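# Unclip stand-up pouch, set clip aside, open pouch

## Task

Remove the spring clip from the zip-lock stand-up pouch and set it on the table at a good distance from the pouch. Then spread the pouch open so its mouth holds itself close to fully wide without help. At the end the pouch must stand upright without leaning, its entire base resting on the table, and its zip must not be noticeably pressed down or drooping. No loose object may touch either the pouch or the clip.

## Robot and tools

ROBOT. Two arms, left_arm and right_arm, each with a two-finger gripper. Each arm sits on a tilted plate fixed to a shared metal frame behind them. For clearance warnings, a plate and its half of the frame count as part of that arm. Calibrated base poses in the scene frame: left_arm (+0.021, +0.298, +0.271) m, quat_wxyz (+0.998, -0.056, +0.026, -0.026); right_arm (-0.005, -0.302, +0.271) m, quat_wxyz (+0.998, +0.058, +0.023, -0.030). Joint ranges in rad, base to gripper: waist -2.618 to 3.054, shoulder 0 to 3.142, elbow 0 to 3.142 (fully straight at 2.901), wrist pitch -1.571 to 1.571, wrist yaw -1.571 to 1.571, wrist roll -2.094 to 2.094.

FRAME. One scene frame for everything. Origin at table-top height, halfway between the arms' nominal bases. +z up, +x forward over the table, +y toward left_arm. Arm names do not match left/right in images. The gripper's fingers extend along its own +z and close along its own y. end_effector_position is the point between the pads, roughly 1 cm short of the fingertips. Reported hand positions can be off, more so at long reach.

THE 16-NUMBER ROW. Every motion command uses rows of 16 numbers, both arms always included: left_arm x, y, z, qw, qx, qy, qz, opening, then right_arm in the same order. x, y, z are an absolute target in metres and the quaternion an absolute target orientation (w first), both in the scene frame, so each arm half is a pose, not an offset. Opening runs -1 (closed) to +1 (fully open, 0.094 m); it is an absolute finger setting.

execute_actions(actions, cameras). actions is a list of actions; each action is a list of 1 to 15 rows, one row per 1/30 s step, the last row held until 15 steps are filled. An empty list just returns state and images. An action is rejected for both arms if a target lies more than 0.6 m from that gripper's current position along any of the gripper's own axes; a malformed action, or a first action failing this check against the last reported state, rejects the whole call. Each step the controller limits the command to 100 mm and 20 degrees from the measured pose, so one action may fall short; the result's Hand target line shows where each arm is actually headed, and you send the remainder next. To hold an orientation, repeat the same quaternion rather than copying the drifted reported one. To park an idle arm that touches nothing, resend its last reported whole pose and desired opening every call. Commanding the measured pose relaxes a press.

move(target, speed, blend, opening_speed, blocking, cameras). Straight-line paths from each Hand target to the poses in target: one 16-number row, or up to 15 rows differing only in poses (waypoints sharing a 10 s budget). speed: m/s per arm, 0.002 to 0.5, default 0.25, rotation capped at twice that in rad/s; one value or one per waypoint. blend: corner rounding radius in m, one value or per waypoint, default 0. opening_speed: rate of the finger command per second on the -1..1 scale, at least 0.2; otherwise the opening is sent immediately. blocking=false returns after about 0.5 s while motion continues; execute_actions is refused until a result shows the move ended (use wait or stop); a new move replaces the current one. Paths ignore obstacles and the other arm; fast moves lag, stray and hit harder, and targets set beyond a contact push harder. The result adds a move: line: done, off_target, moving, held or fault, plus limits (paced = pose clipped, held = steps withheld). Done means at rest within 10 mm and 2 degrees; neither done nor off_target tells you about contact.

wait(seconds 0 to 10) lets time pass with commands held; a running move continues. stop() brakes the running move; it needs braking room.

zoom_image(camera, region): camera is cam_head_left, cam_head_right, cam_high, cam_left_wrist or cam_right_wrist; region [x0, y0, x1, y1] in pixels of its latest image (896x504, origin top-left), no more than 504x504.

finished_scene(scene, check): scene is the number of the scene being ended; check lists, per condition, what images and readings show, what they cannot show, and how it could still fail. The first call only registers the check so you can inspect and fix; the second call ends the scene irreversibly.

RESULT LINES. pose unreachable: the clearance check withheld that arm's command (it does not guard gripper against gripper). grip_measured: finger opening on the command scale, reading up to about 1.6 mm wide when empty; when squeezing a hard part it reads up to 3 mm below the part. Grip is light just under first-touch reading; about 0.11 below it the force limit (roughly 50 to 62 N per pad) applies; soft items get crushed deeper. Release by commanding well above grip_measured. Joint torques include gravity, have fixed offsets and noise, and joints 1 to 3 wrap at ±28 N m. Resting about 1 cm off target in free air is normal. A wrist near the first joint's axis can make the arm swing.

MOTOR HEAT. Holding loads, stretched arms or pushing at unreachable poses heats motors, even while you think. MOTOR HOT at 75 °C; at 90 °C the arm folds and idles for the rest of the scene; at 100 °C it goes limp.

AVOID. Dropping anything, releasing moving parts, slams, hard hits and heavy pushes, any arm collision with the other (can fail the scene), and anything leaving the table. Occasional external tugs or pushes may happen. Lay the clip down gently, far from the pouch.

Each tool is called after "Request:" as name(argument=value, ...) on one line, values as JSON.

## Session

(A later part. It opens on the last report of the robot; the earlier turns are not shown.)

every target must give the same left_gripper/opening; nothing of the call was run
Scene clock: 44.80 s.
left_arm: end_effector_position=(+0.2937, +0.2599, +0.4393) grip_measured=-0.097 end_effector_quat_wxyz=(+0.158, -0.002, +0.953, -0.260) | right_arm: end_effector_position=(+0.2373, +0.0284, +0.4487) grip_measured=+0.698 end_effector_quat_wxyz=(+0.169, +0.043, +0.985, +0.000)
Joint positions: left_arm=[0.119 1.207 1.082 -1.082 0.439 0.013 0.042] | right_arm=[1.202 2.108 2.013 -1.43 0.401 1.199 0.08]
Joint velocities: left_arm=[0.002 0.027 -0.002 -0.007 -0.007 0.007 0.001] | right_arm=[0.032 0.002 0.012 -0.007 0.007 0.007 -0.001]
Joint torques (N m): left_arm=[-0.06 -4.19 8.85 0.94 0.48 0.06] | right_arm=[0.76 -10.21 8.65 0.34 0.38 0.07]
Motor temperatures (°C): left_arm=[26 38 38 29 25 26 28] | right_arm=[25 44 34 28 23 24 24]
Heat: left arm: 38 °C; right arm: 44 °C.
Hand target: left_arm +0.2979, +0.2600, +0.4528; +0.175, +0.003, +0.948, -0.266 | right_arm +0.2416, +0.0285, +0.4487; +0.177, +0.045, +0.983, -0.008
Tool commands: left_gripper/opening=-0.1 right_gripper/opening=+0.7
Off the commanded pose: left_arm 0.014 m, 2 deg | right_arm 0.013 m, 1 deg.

Request:
move(target=[[0.25,0.2,0.45,0.175,0.003,0.9475,-0.266,0,0.405,0.034,0.39,0.1735,0.0867,0.98,-0.0153,0.0],[0.17,0.085,0.41,0.1735,0.0867,0.98,-0.0153,0,0.41,0.034,0.38,0.1735,0.0867,0.98,-0.0153,0.0]], speed=0.2)

Request:
zoom_image(camera="cam_high", region=[350, 130, 500, 250])

Scene clock: 48.03 s.
left_arm: end_effector_position=(+0.1636, +0.0893, +0.3997) grip_measured=-0.003 end_effector_quat_wxyz=(+0.161, +0.091, +0.983, -0.007) | right_arm: end_effector_position=(+0.4079, +0.0347, +0.3880) grip_measured=+0.002 end_effector_quat_wxyz=(+0.181, +0.089, +0.979, -0.003)
Joint positions: left_arm=[-1.228 1.457 1.085 -1.149 -0.378 -1.067 0.047] | right_arm=[0.895 2.708 2.857 -1.549 0.401 0.961 0.047]
Joint velocities: left_arm=[-0.012 -0.017 -0.007 -0.022 0.066 -0.022 -0.001] | right_arm=[-0.012 0.002 -0.017 0.051 0.022 -0.007 0]
Joint torques (N m): left_arm=[-0.87 -4.03 8.66 0.55 -0.39 -0.03] | right_arm=[1.24 -13.81 8.34 0.62 0.16 -0.02]
Motor temperatures (°C): left_arm=[26 38 38 29 25 26 28] | right_arm=[25 45 35 28 23 24 23]
Heat: left arm: 38 °C; right arm: 45 °C.
Hand target: left_arm +0.1678, +0.0857, +0.4096; +0.174, +0.088, +0.981, -0.011 | right_arm +0.4088, +0.0356, +0.3792; +0.178, +0.086, +0.980, -0.009
Off the commanded pose: left_arm 0.013 m, 2 deg | right_arm 0.008 m, 2 deg.
elbow stopped short (right arm): the move would have taken joint 3 (elbow) straighter than the controller allows.
move: off_target (left_arm)

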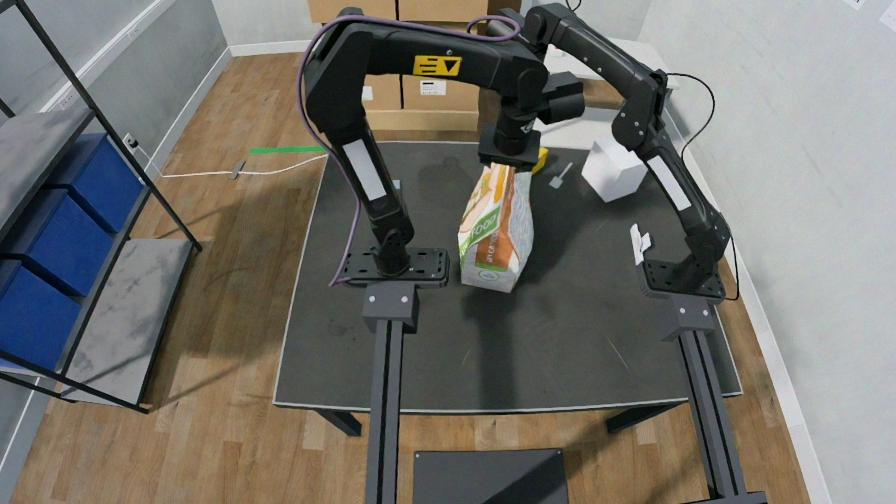

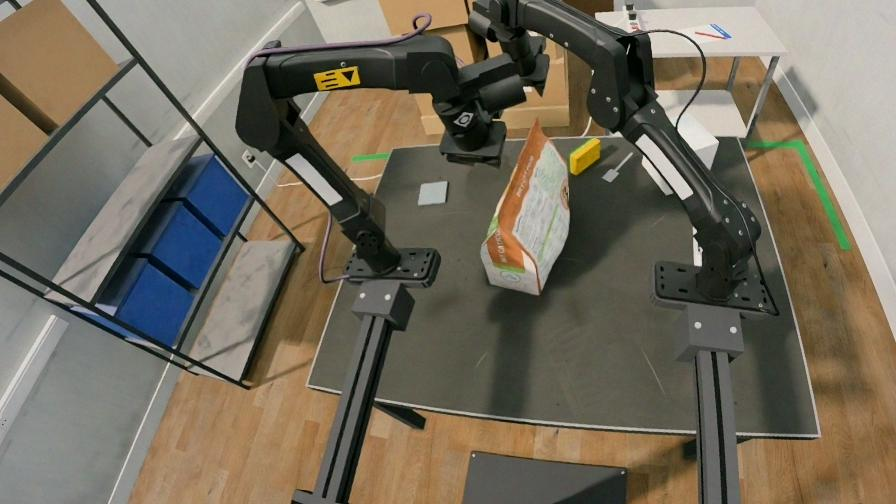

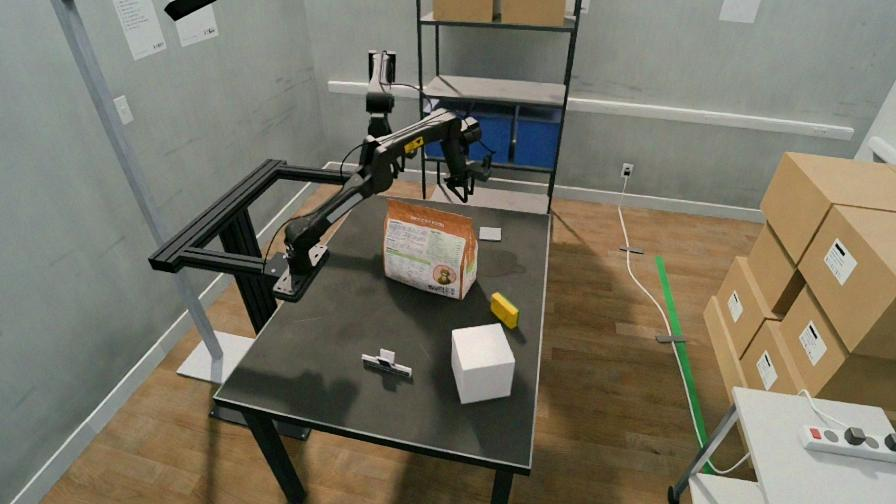

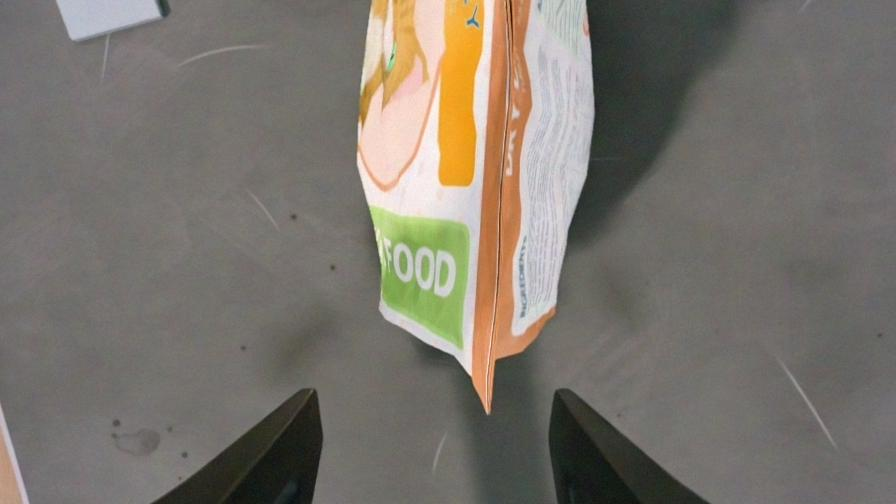

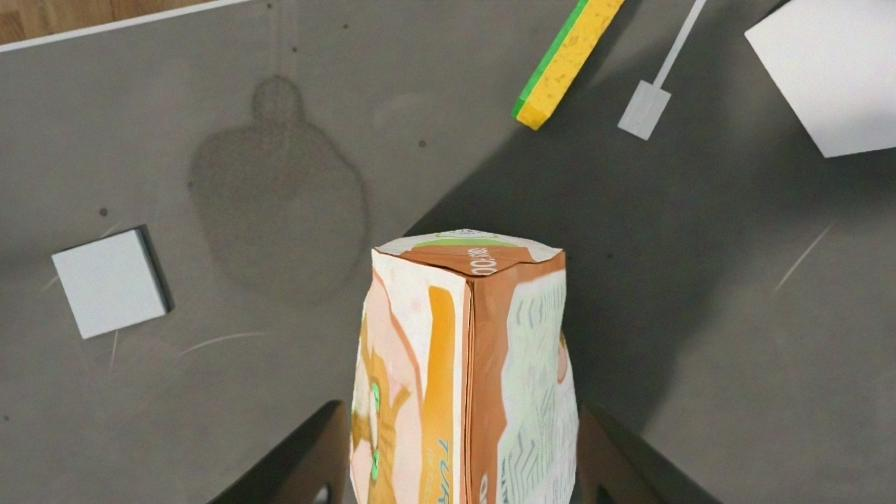

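Scaled by 3.360 from the camera's 896x504 image, which has a finer 1280x720 frame.

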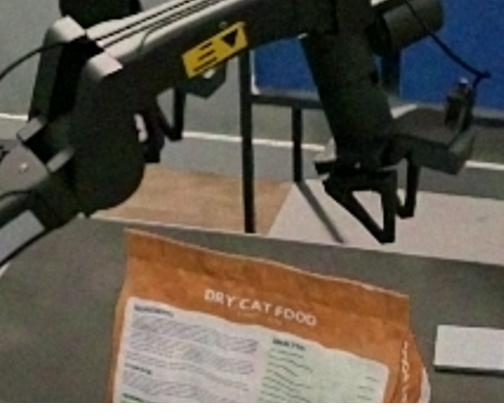

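Request:
move(target=[0.166,0.066,0.335,0.1735,0.0867,0.98,-0.0153,0,0.409,0.034,0.32,0.1735,0.0867,0.98,-0.0153,0.0], speed=0.08)

Scene clock: 50.13 s.
left_arm: end_effector_position=(+0.1654, +0.0650, +0.3386) grip_measured=-0.003 end_effector_quat_wxyz=(+0.166, +0.086, +0.982, -0.021) | right_arm: end_effector_position=(+0.4033, +0.0348, +0.2956) grip_measured=+0.002 end_effector_quat_wxyz=(+0.158, +0.081, +0.984, -0.035)
Joint positions: left_arm=[-1.228 1.568 0.926 -0.85 -0.379 -1.071 0.047] | right_arm=[0.883 2.64 2.36 -1.198 0.401 0.951 0.047]
Joint velocities: left_arm=[-0.002 0.002 -0.012 0.037 0.066 -0.037 0] | right_arm=[-0.022 -0.012 -0.007 0.007 0.022 -0.066 0]
Joint torques (N m): left_arm=[-1.1 -4.75 4.36 0.96 -0.35 -0.05] | right_arm=[0.99 -21.01 5.91 0.65 0.15 -0.02]
Motor temperatures (°C): left_arm=[26 38 37 29 25 26 28] | right_arm=[25 48 35 28 23 24 23]
Heat: left arm: 38 °C; right arm: 48 °C.
Hand target: left_arm +0.1656, +0.0668, +0.3350; +0.174, +0.087, +0.981, -0.015 | right_arm +0.4096, +0.0344, +0.3200; +0.174, +0.087, +0.981, -0.016
Off the commanded pose: left_arm 0.004 m, 1 deg | right_arm 0.025 m, 3 deg.
move: off_target (right_arm)

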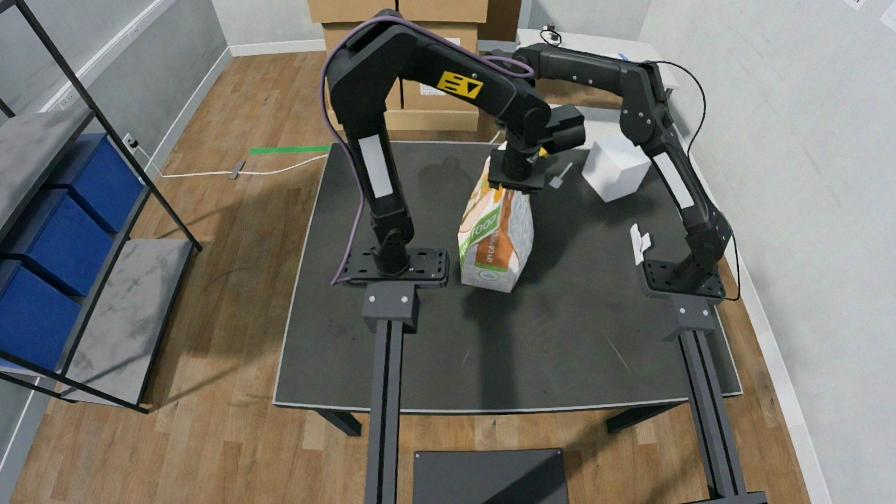

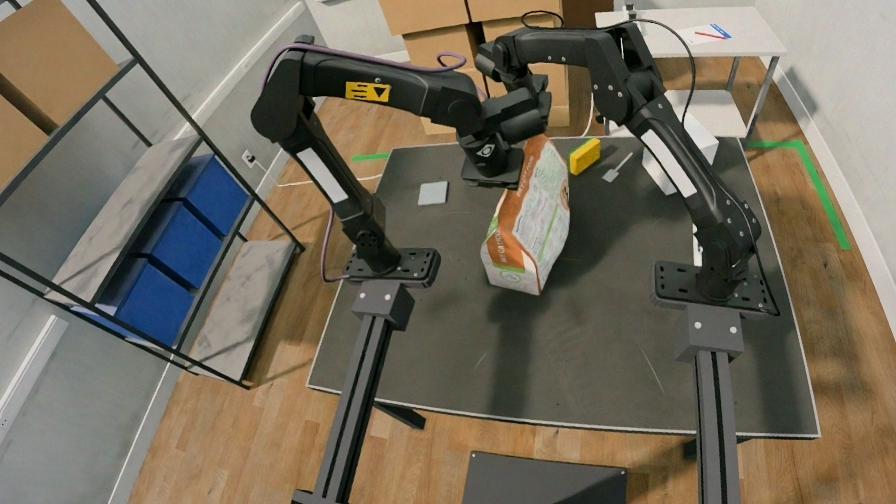

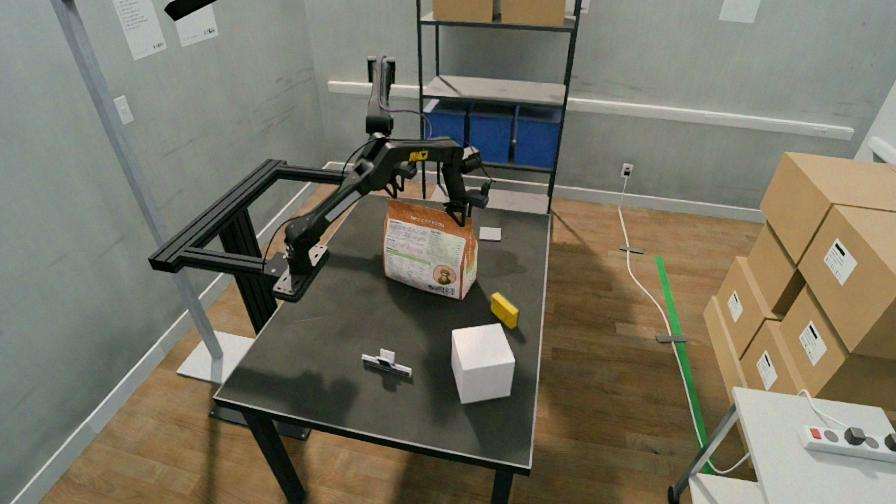

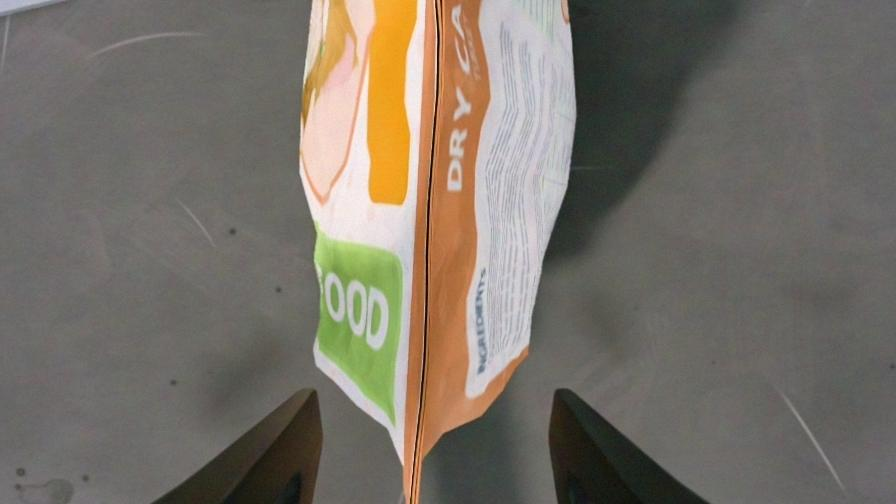

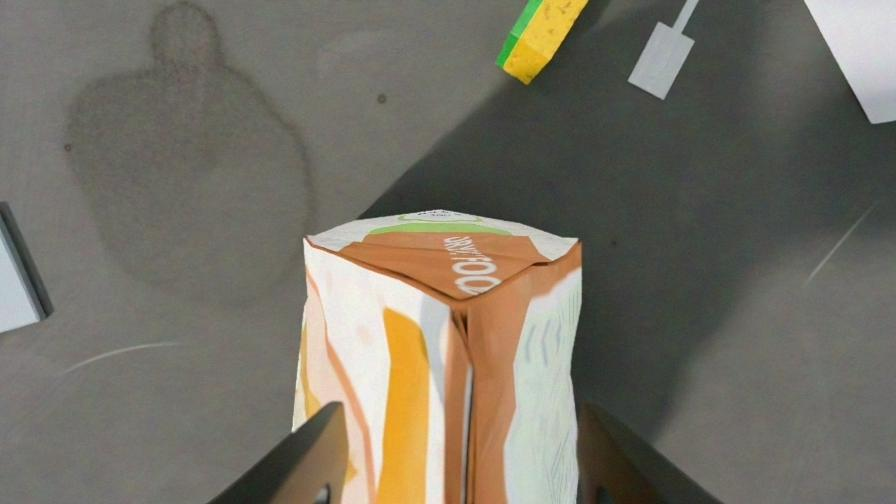

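Request:
move(target=[0.166,0.073,0.302,0.1735,0.0867,0.98,-0.0153,0,0.409,0.034,0.325,0.1735,0.0867,0.98,-0.0153,0.0], speed=0.06)

Scene clock: 51.87 s.
left_arm: end_effector_position=(+0.1630, +0.0692, +0.3066) grip_measured=-0.003 end_effector_quat_wxyz=(+0.168, +0.087, +0.982, -0.023) | right_arm: end_effector_position=(+0.4033, +0.0349, +0.2956) grip_measured=+0.002 end_effector_quat_wxyz=(+0.158, +0.081, +0.984, -0.035)
Joint positions: left_arm=[-1.222 1.594 0.812 -0.7 -0.379 -1.06 0.047] | right_arm=[0.883 2.64 2.36 -1.198 0.401 0.951 0.047]
Joint velocities: left_arm=[0.002 -0.037 -0.002 -0.037 -0.051 0.022 0] | right_arm=[-0.007 -0.007 -0.002 0.007 -0.022 0.037 -0.001]
Joint torques (N m): left_arm=[-0.02 -4.6 4.11 0.93 -0.34 0.06] | right_arm=[1.17 -21.45 6.58 0.49 0.14 0]
Motor temperatures (°C): left_arm=[26 38 37 29 25 26 28] | right_arm=[25 52 35 28 23 24 23]
Heat: left arm: 38 °C; right arm: 52 °C.
Hand target: left_arm +0.1658, +0.0735, +0.3023; +0.173, +0.087, +0.981, -0.015 | right_arm +0.4087, +0.0338, +0.3244; +0.173, +0.087, +0.981, -0.016
Off the commanded pose: left_arm 0.007 m, 1 deg | right_arm 0.030 m, 3 deg.
move: off_target (right_arm)

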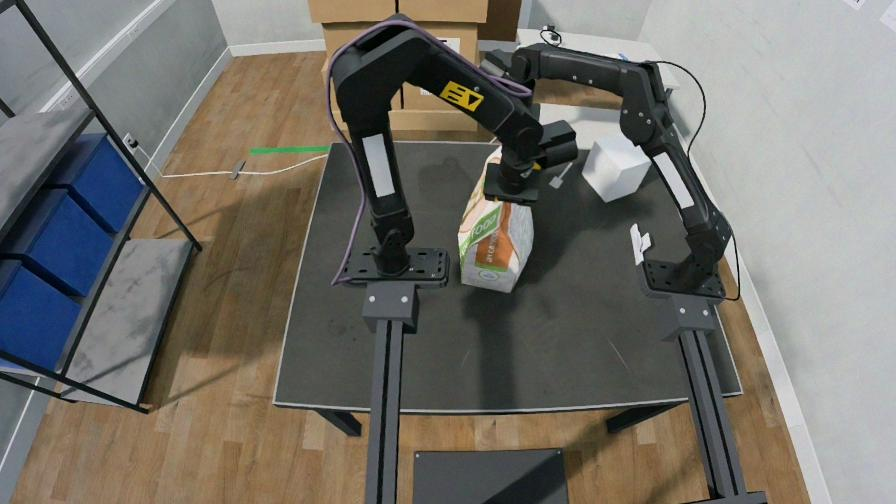

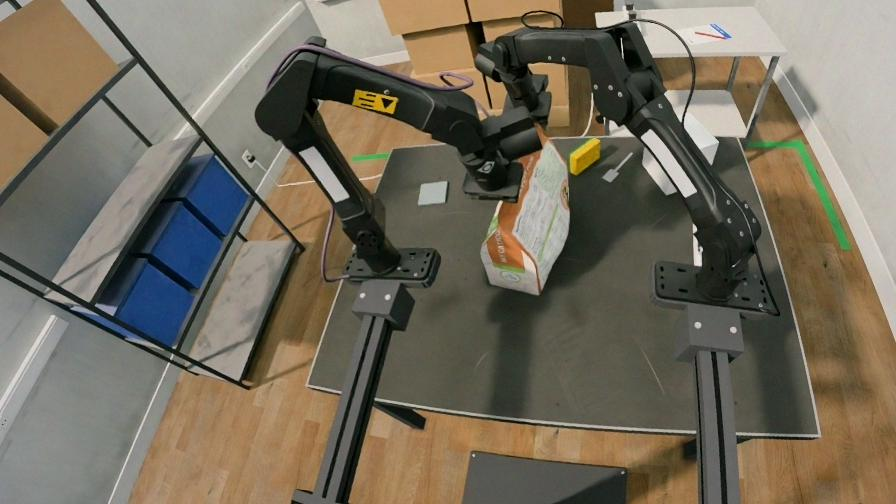

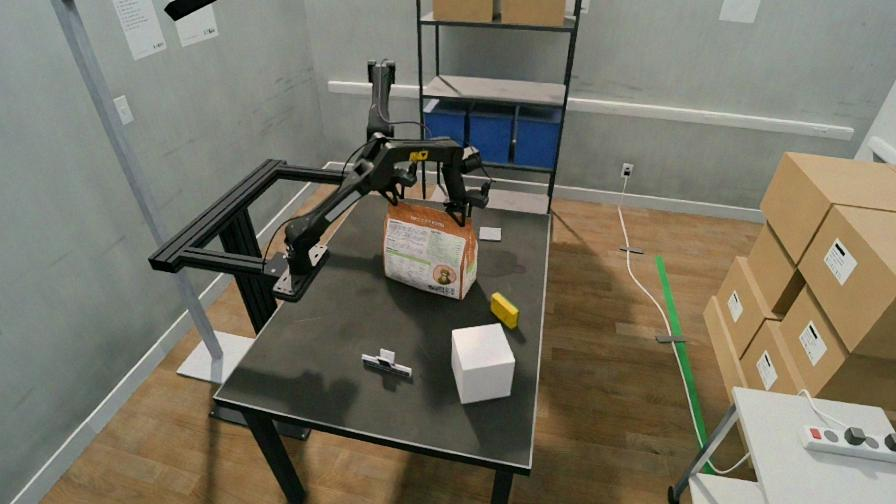

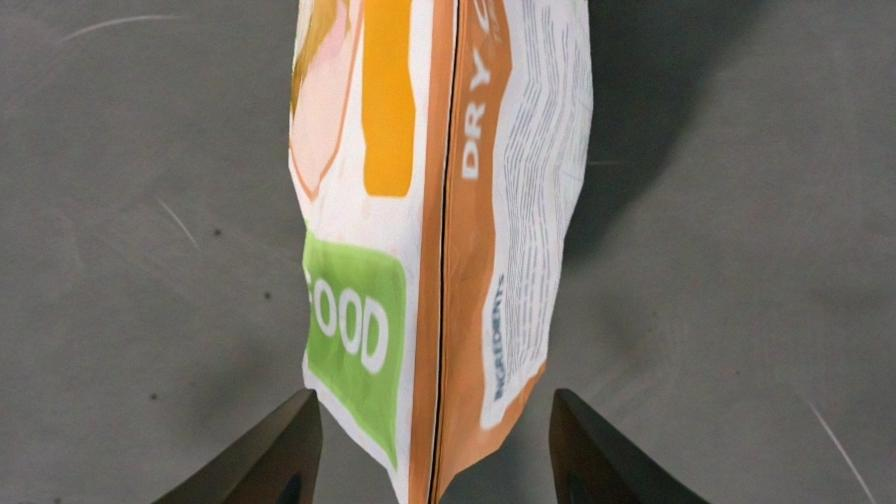

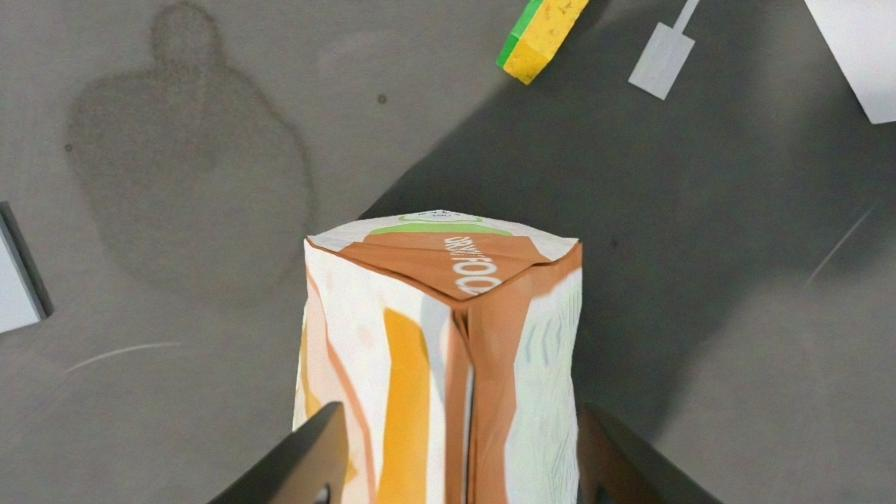

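Request:
move(target=[0.166,0.073,0.302,0.1735,0.0867,0.98,-0.0153,-1,0.406,0.034,0.308,0.1735,0.0867,0.98,-0.0153,-1], speed=0.06, opening_speed=0.8)

Request:
zoom_image(camera="cam_high", region=[350, 130, 500, 250])

Scene clock: 53.77 s.
left_arm: end_effector_position=(+0.1632, +0.0689, +0.3067) grip_measured=-0.990 end_effector_quat_wxyz=(+0.168, +0.087, +0.982, -0.024) | right_arm: end_effector_position=(+0.3995, +0.0353, +0.2789) grip_measured=-0.987 end_effector_quat_wxyz=(+0.154, +0.081, +0.984, -0.031)
Joint positions: left_arm=[-1.222 1.594 0.812 -0.699 -0.379 -1.059 0] | right_arm=[0.882 2.624 2.265 -1.117 0.391 0.951 0.001]
Joint velocities: left_arm=[-0.007 -0.002 -0.027 -0.022 0.022 -0.007 -0.001] | right_arm=[-0.002 -0.017 0.017 -0.051 -0.022 -0.037 0]
Joint torques (N m): left_arm=[-0.06 -4.44 4.16 0.95 -0.33 0.05] | right_arm=[1.21 -21.39 6.31 0.49 0.25 0.01]
Motor temperatures (°C): left_arm=[26 38 37 29 25 26 28] | right_arm=[25 55 34 28 23 24 23]
Heat: left arm: 38 °C; right arm: 55 °C.
Hand target: left_arm +0.1659, +0.0731, +0.3022; +0.173, +0.087, +0.981, -0.015 | right_arm +0.4058, +0.0340, +0.3073; +0.173, +0.087, +0.981, -0.015
Off the commanded pose: left_arm 0.007 m, 1 deg | right_arm 0.030 m, 3 deg.
move: off_target (right_arm)

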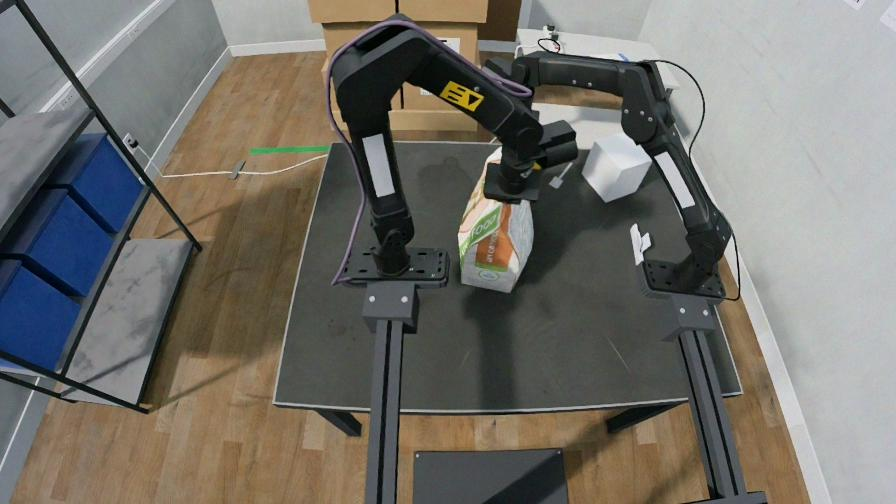

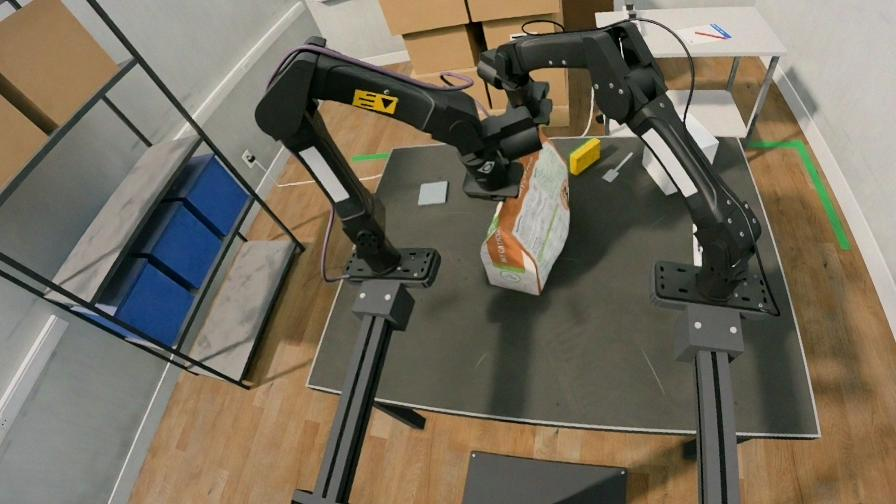

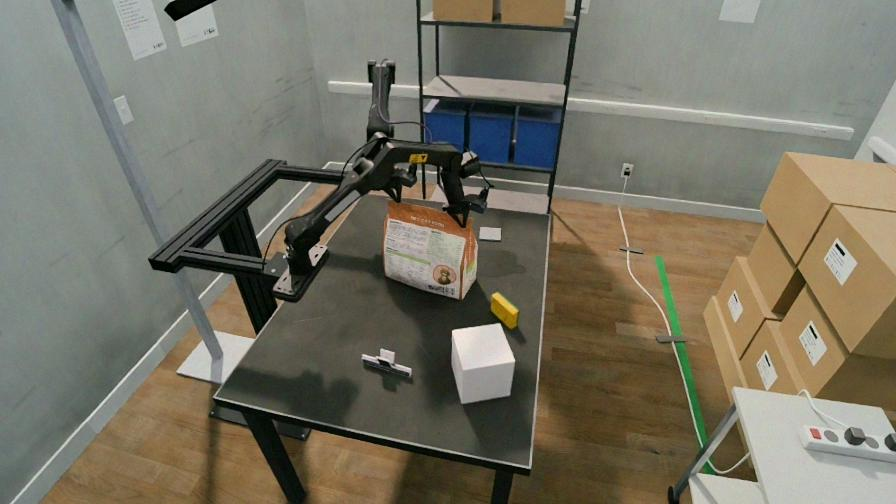

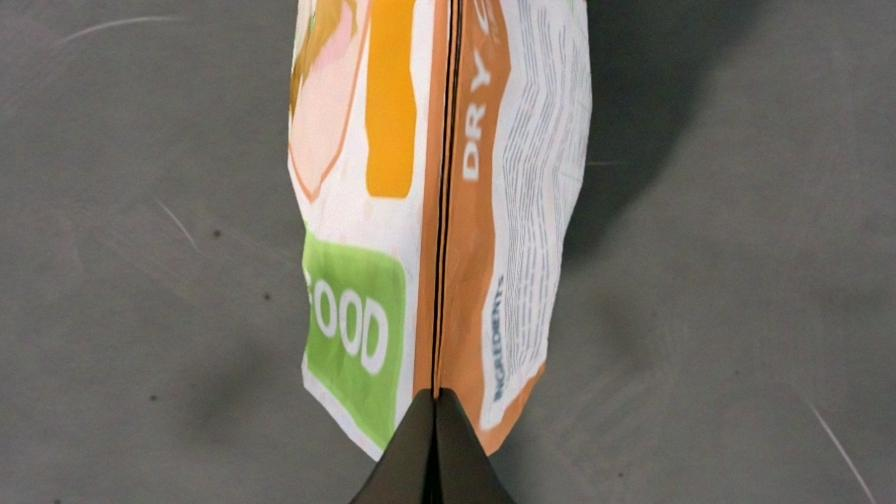

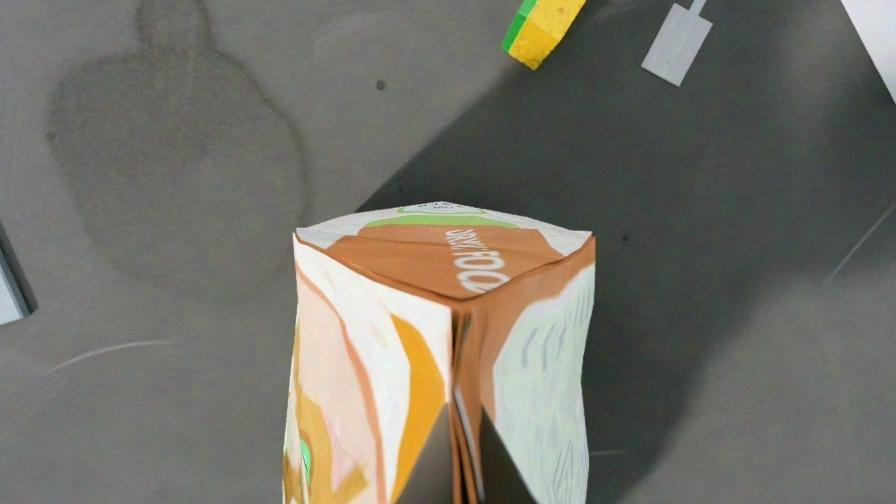

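Scaled by 3.360 from the camera's 896x504 image, which has a finer 1280x720 frame.

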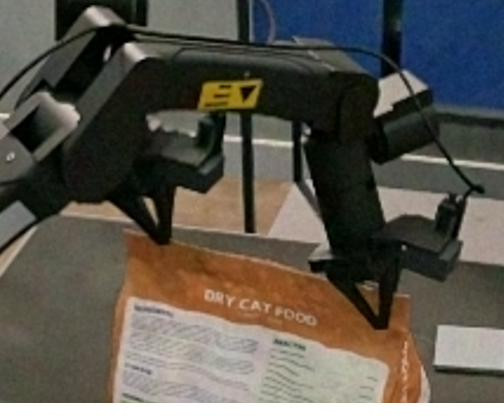

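Request:
move(target=[0.176,0.073,0.303,0.1735,0.0867,0.98,-0.0153,-1,0.391,0.036,0.308,0.1735,0.0867,0.98,-0.0153,-1], speed=0.04)

Request:
zoom_image(camera="cam_high", region=[350, 130, 500, 250])

Request:
zoom_image(camera="cam_left_wrist", region=[380, 0, 540, 420])

Scene clock: 55.13 s.
left_arm: end_effector_position=(+0.1661, +0.0719, +0.3037) grip_measured=-0.990 end_effector_quat_wxyz=(+0.156, +0.093, +0.983, -0.021) | right_arm: end_effector_position=(+0.3988, +0.0345, +0.2778) grip_measured=-0.987 end_effector_quat_wxyz=(+0.163, +0.092, +0.982, -0.022)
Joint positions: left_arm=[-1.191 1.597 0.812 -0.699 -0.355 -1.021 0] | right_arm=[0.883 2.585 2.183 -1.05 0.396 0.969 0.001]
Joint velocities: left_arm=[-0.007 -0.022 0.002 -0.022 0.022 0.007 -0.001] | right_arm=[-0.012 0.007 0.002 0.037 0.037 -0.066 0]
Joint torques (N m): left_arm=[0.49 -4.31 5.12 1.02 -0.52 0.05] | right_arm=[2.97 -21.68 5.81 0.2 0.24 0.08]
Motor temperatures (°C): left_arm=[26 38 37 29 25 26 28] | right_arm=[25 57 34 28 23 24 23]
Heat: left arm: 38 °C; right arm: 57 °C.
Hand target: left_arm +0.1756, +0.0732, +0.3031; +0.173, +0.086, +0.981, -0.015 | right_arm +0.3916, +0.0361, +0.3067; +0.174, +0.087, +0.981, -0.015
Off the commanded pose: left_arm 0.010 m, 2 deg | right_arm 0.031 m, 2 deg.
move: off_target (right_arm)

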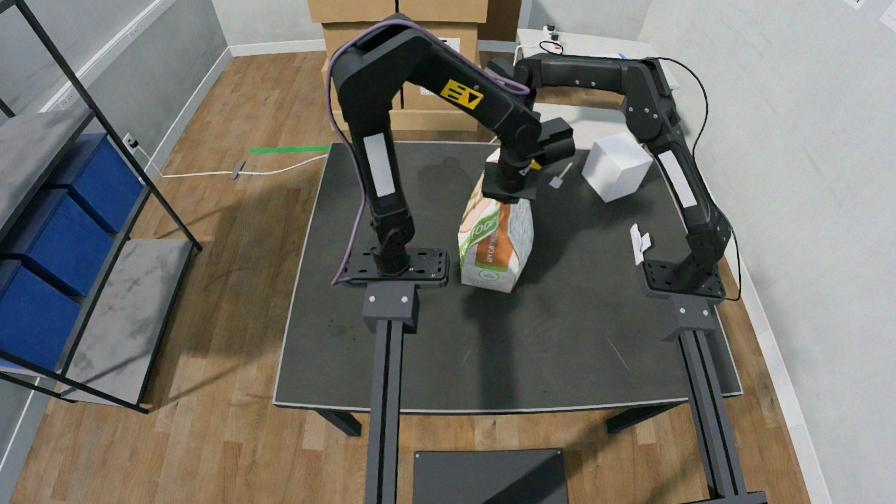

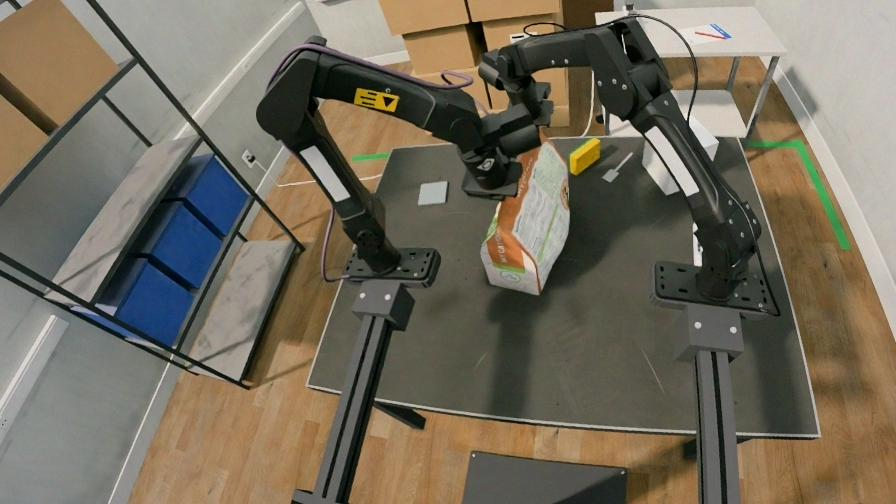

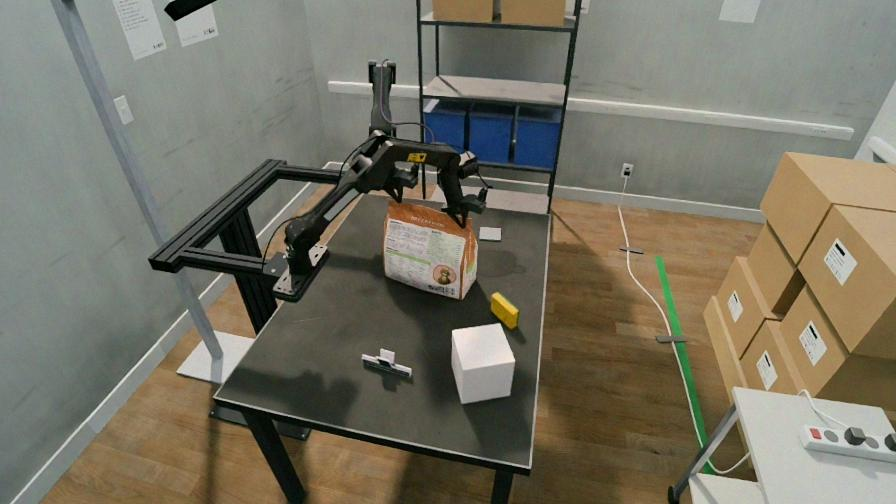

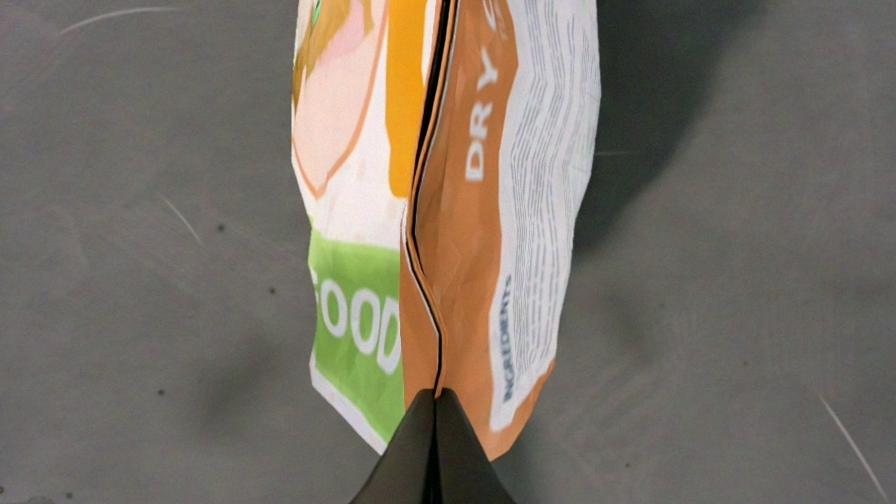

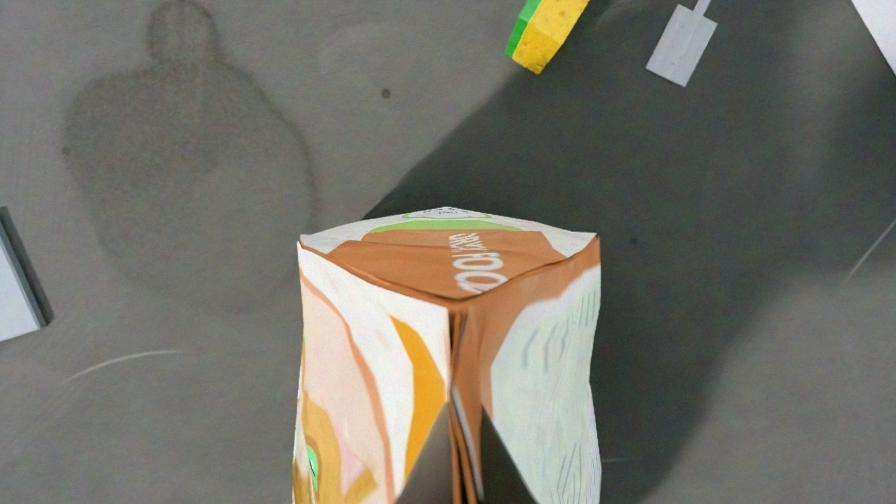

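Scaled by 3.360 from the camera's 896x504 image, which has a finer 1280x720 frame.

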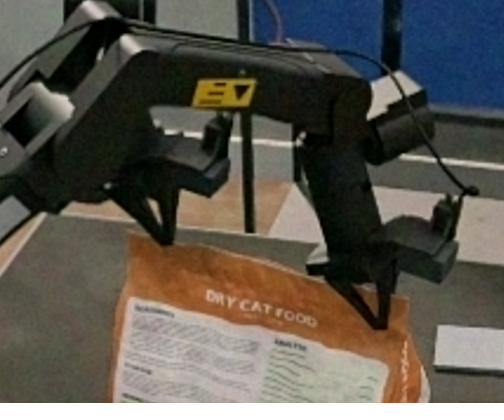

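Scaled by 1.200 from the camera's 896x504 image, which has a finer 1280x720 frame.

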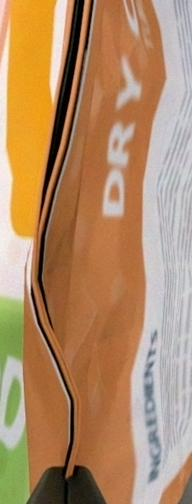

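Request:
move(target=[0.186,0.073,0.303,0.1735,0.0867,0.98,-0.0153,-1,0.381,0.037,0.308,0.1735,0.0867,0.98,-0.0153,-1], speed=0.04)

Request:
zoom_image(camera="cam_left_wrist", region=[380, 0, 540, 420])

Scene clock: 56.43 s.
left_arm: end_effector_position=(+0.1715, +0.0769, +0.2996) grip_measured=-0.990 end_effector_quat_wxyz=(+0.145, +0.095, +0.985, -0.014) | right_arm: end_effector_position=(+0.3959, +0.0346, +0.2774) grip_measured=-0.987 end_effector_quat_wxyz=(+0.175, +0.098, +0.980, -0.021)
Joint positions: left_arm=[-1.154 1.606 0.812 -0.699 -0.338 -0.984 0] | right_arm=[0.893 2.56 2.127 -1.009 0.414 0.986 0.001]
Joint velocities: left_arm=[-0.007 0.002 -0.002 -0.022 -0.007 -0.051 -0.001] | right_arm=[0.012 -0.007 -0.007 0.022 -0.037 -0.051 0.001]
Joint torques (N m): left_arm=[0.46 -4.55 6.01 1.11 -0.67 0.04] | right_arm=[3.41 -21.83 5.74 -0.02 0.09 0.06]
Motor temperatures (°C): left_arm=[26 38 37 29 25 26 28] | right_arm=[25 58 34 28 23 24 23]
Heat: left arm: 38 °C; right arm: 58 °C.
Hand target: left_arm +0.1854, +0.0733, +0.3035; +0.173, +0.086, +0.981, -0.015 | right_arm +0.3818, +0.0368, +0.3062; +0.173, +0.087, +0.981, -0.015
Off the commanded pose: left_arm 0.015 m, 3 deg | right_arm 0.034 m, 1 deg.
move: off_target (left_arm, right_arm)

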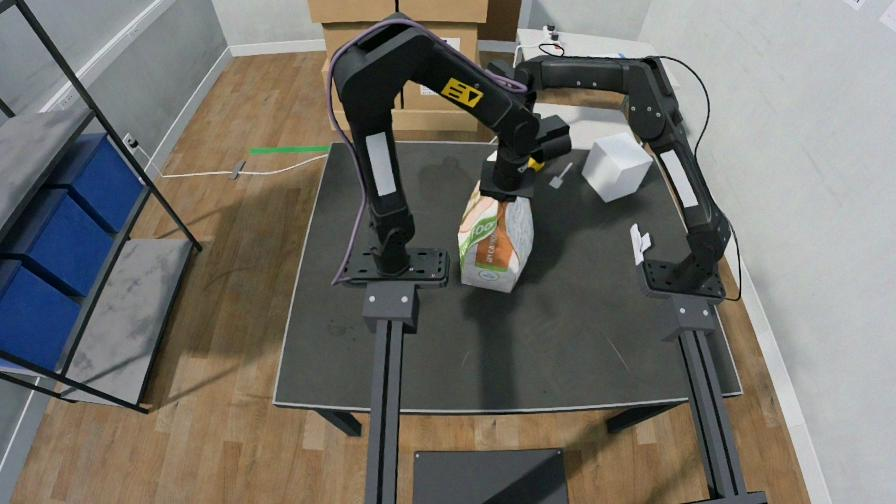

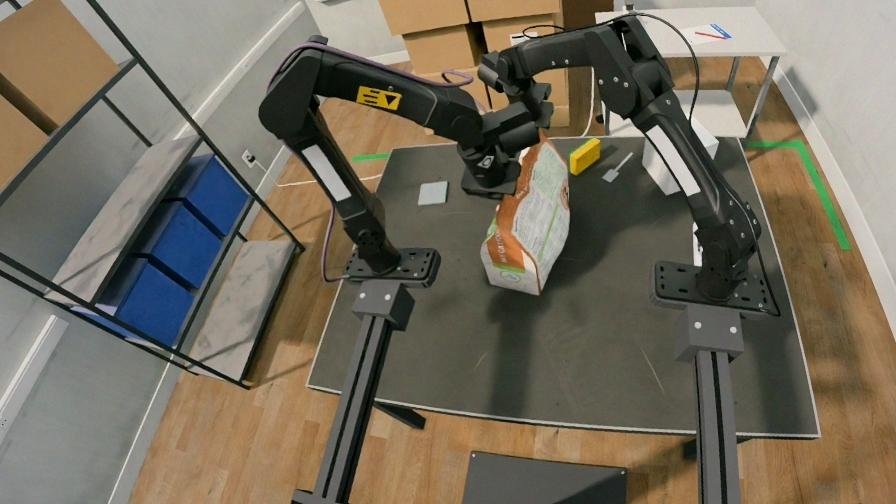

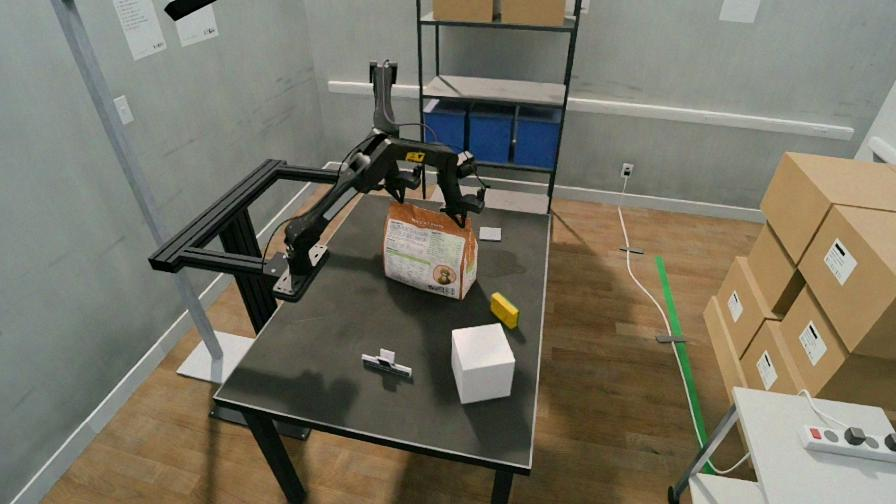

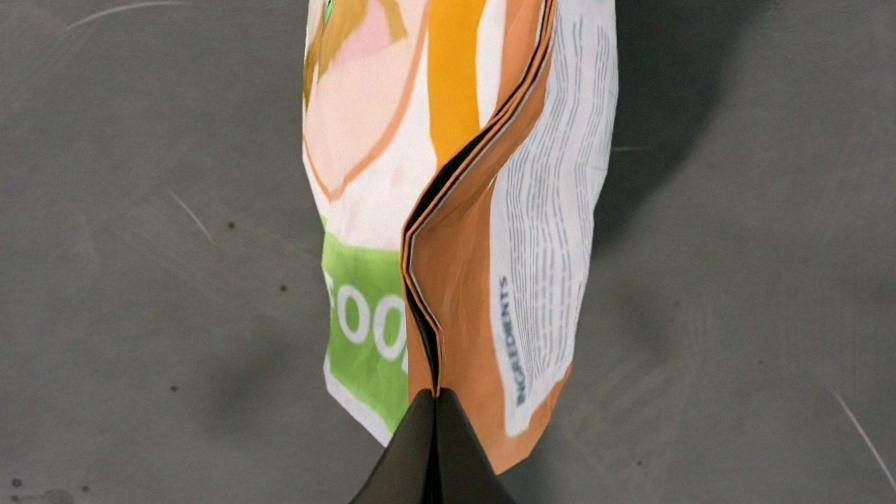

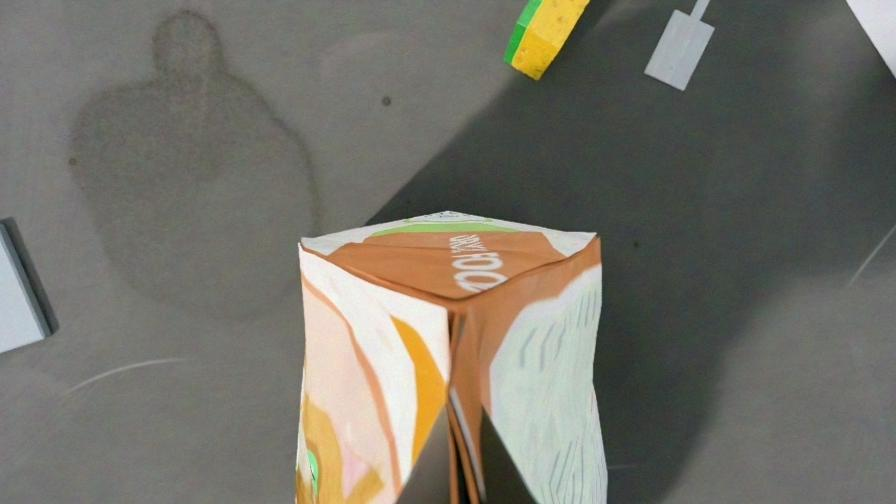

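Scaled by 1.200 from the camera's 896x504 image, which has a finer 1280x720 frame.

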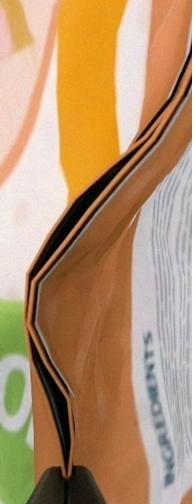

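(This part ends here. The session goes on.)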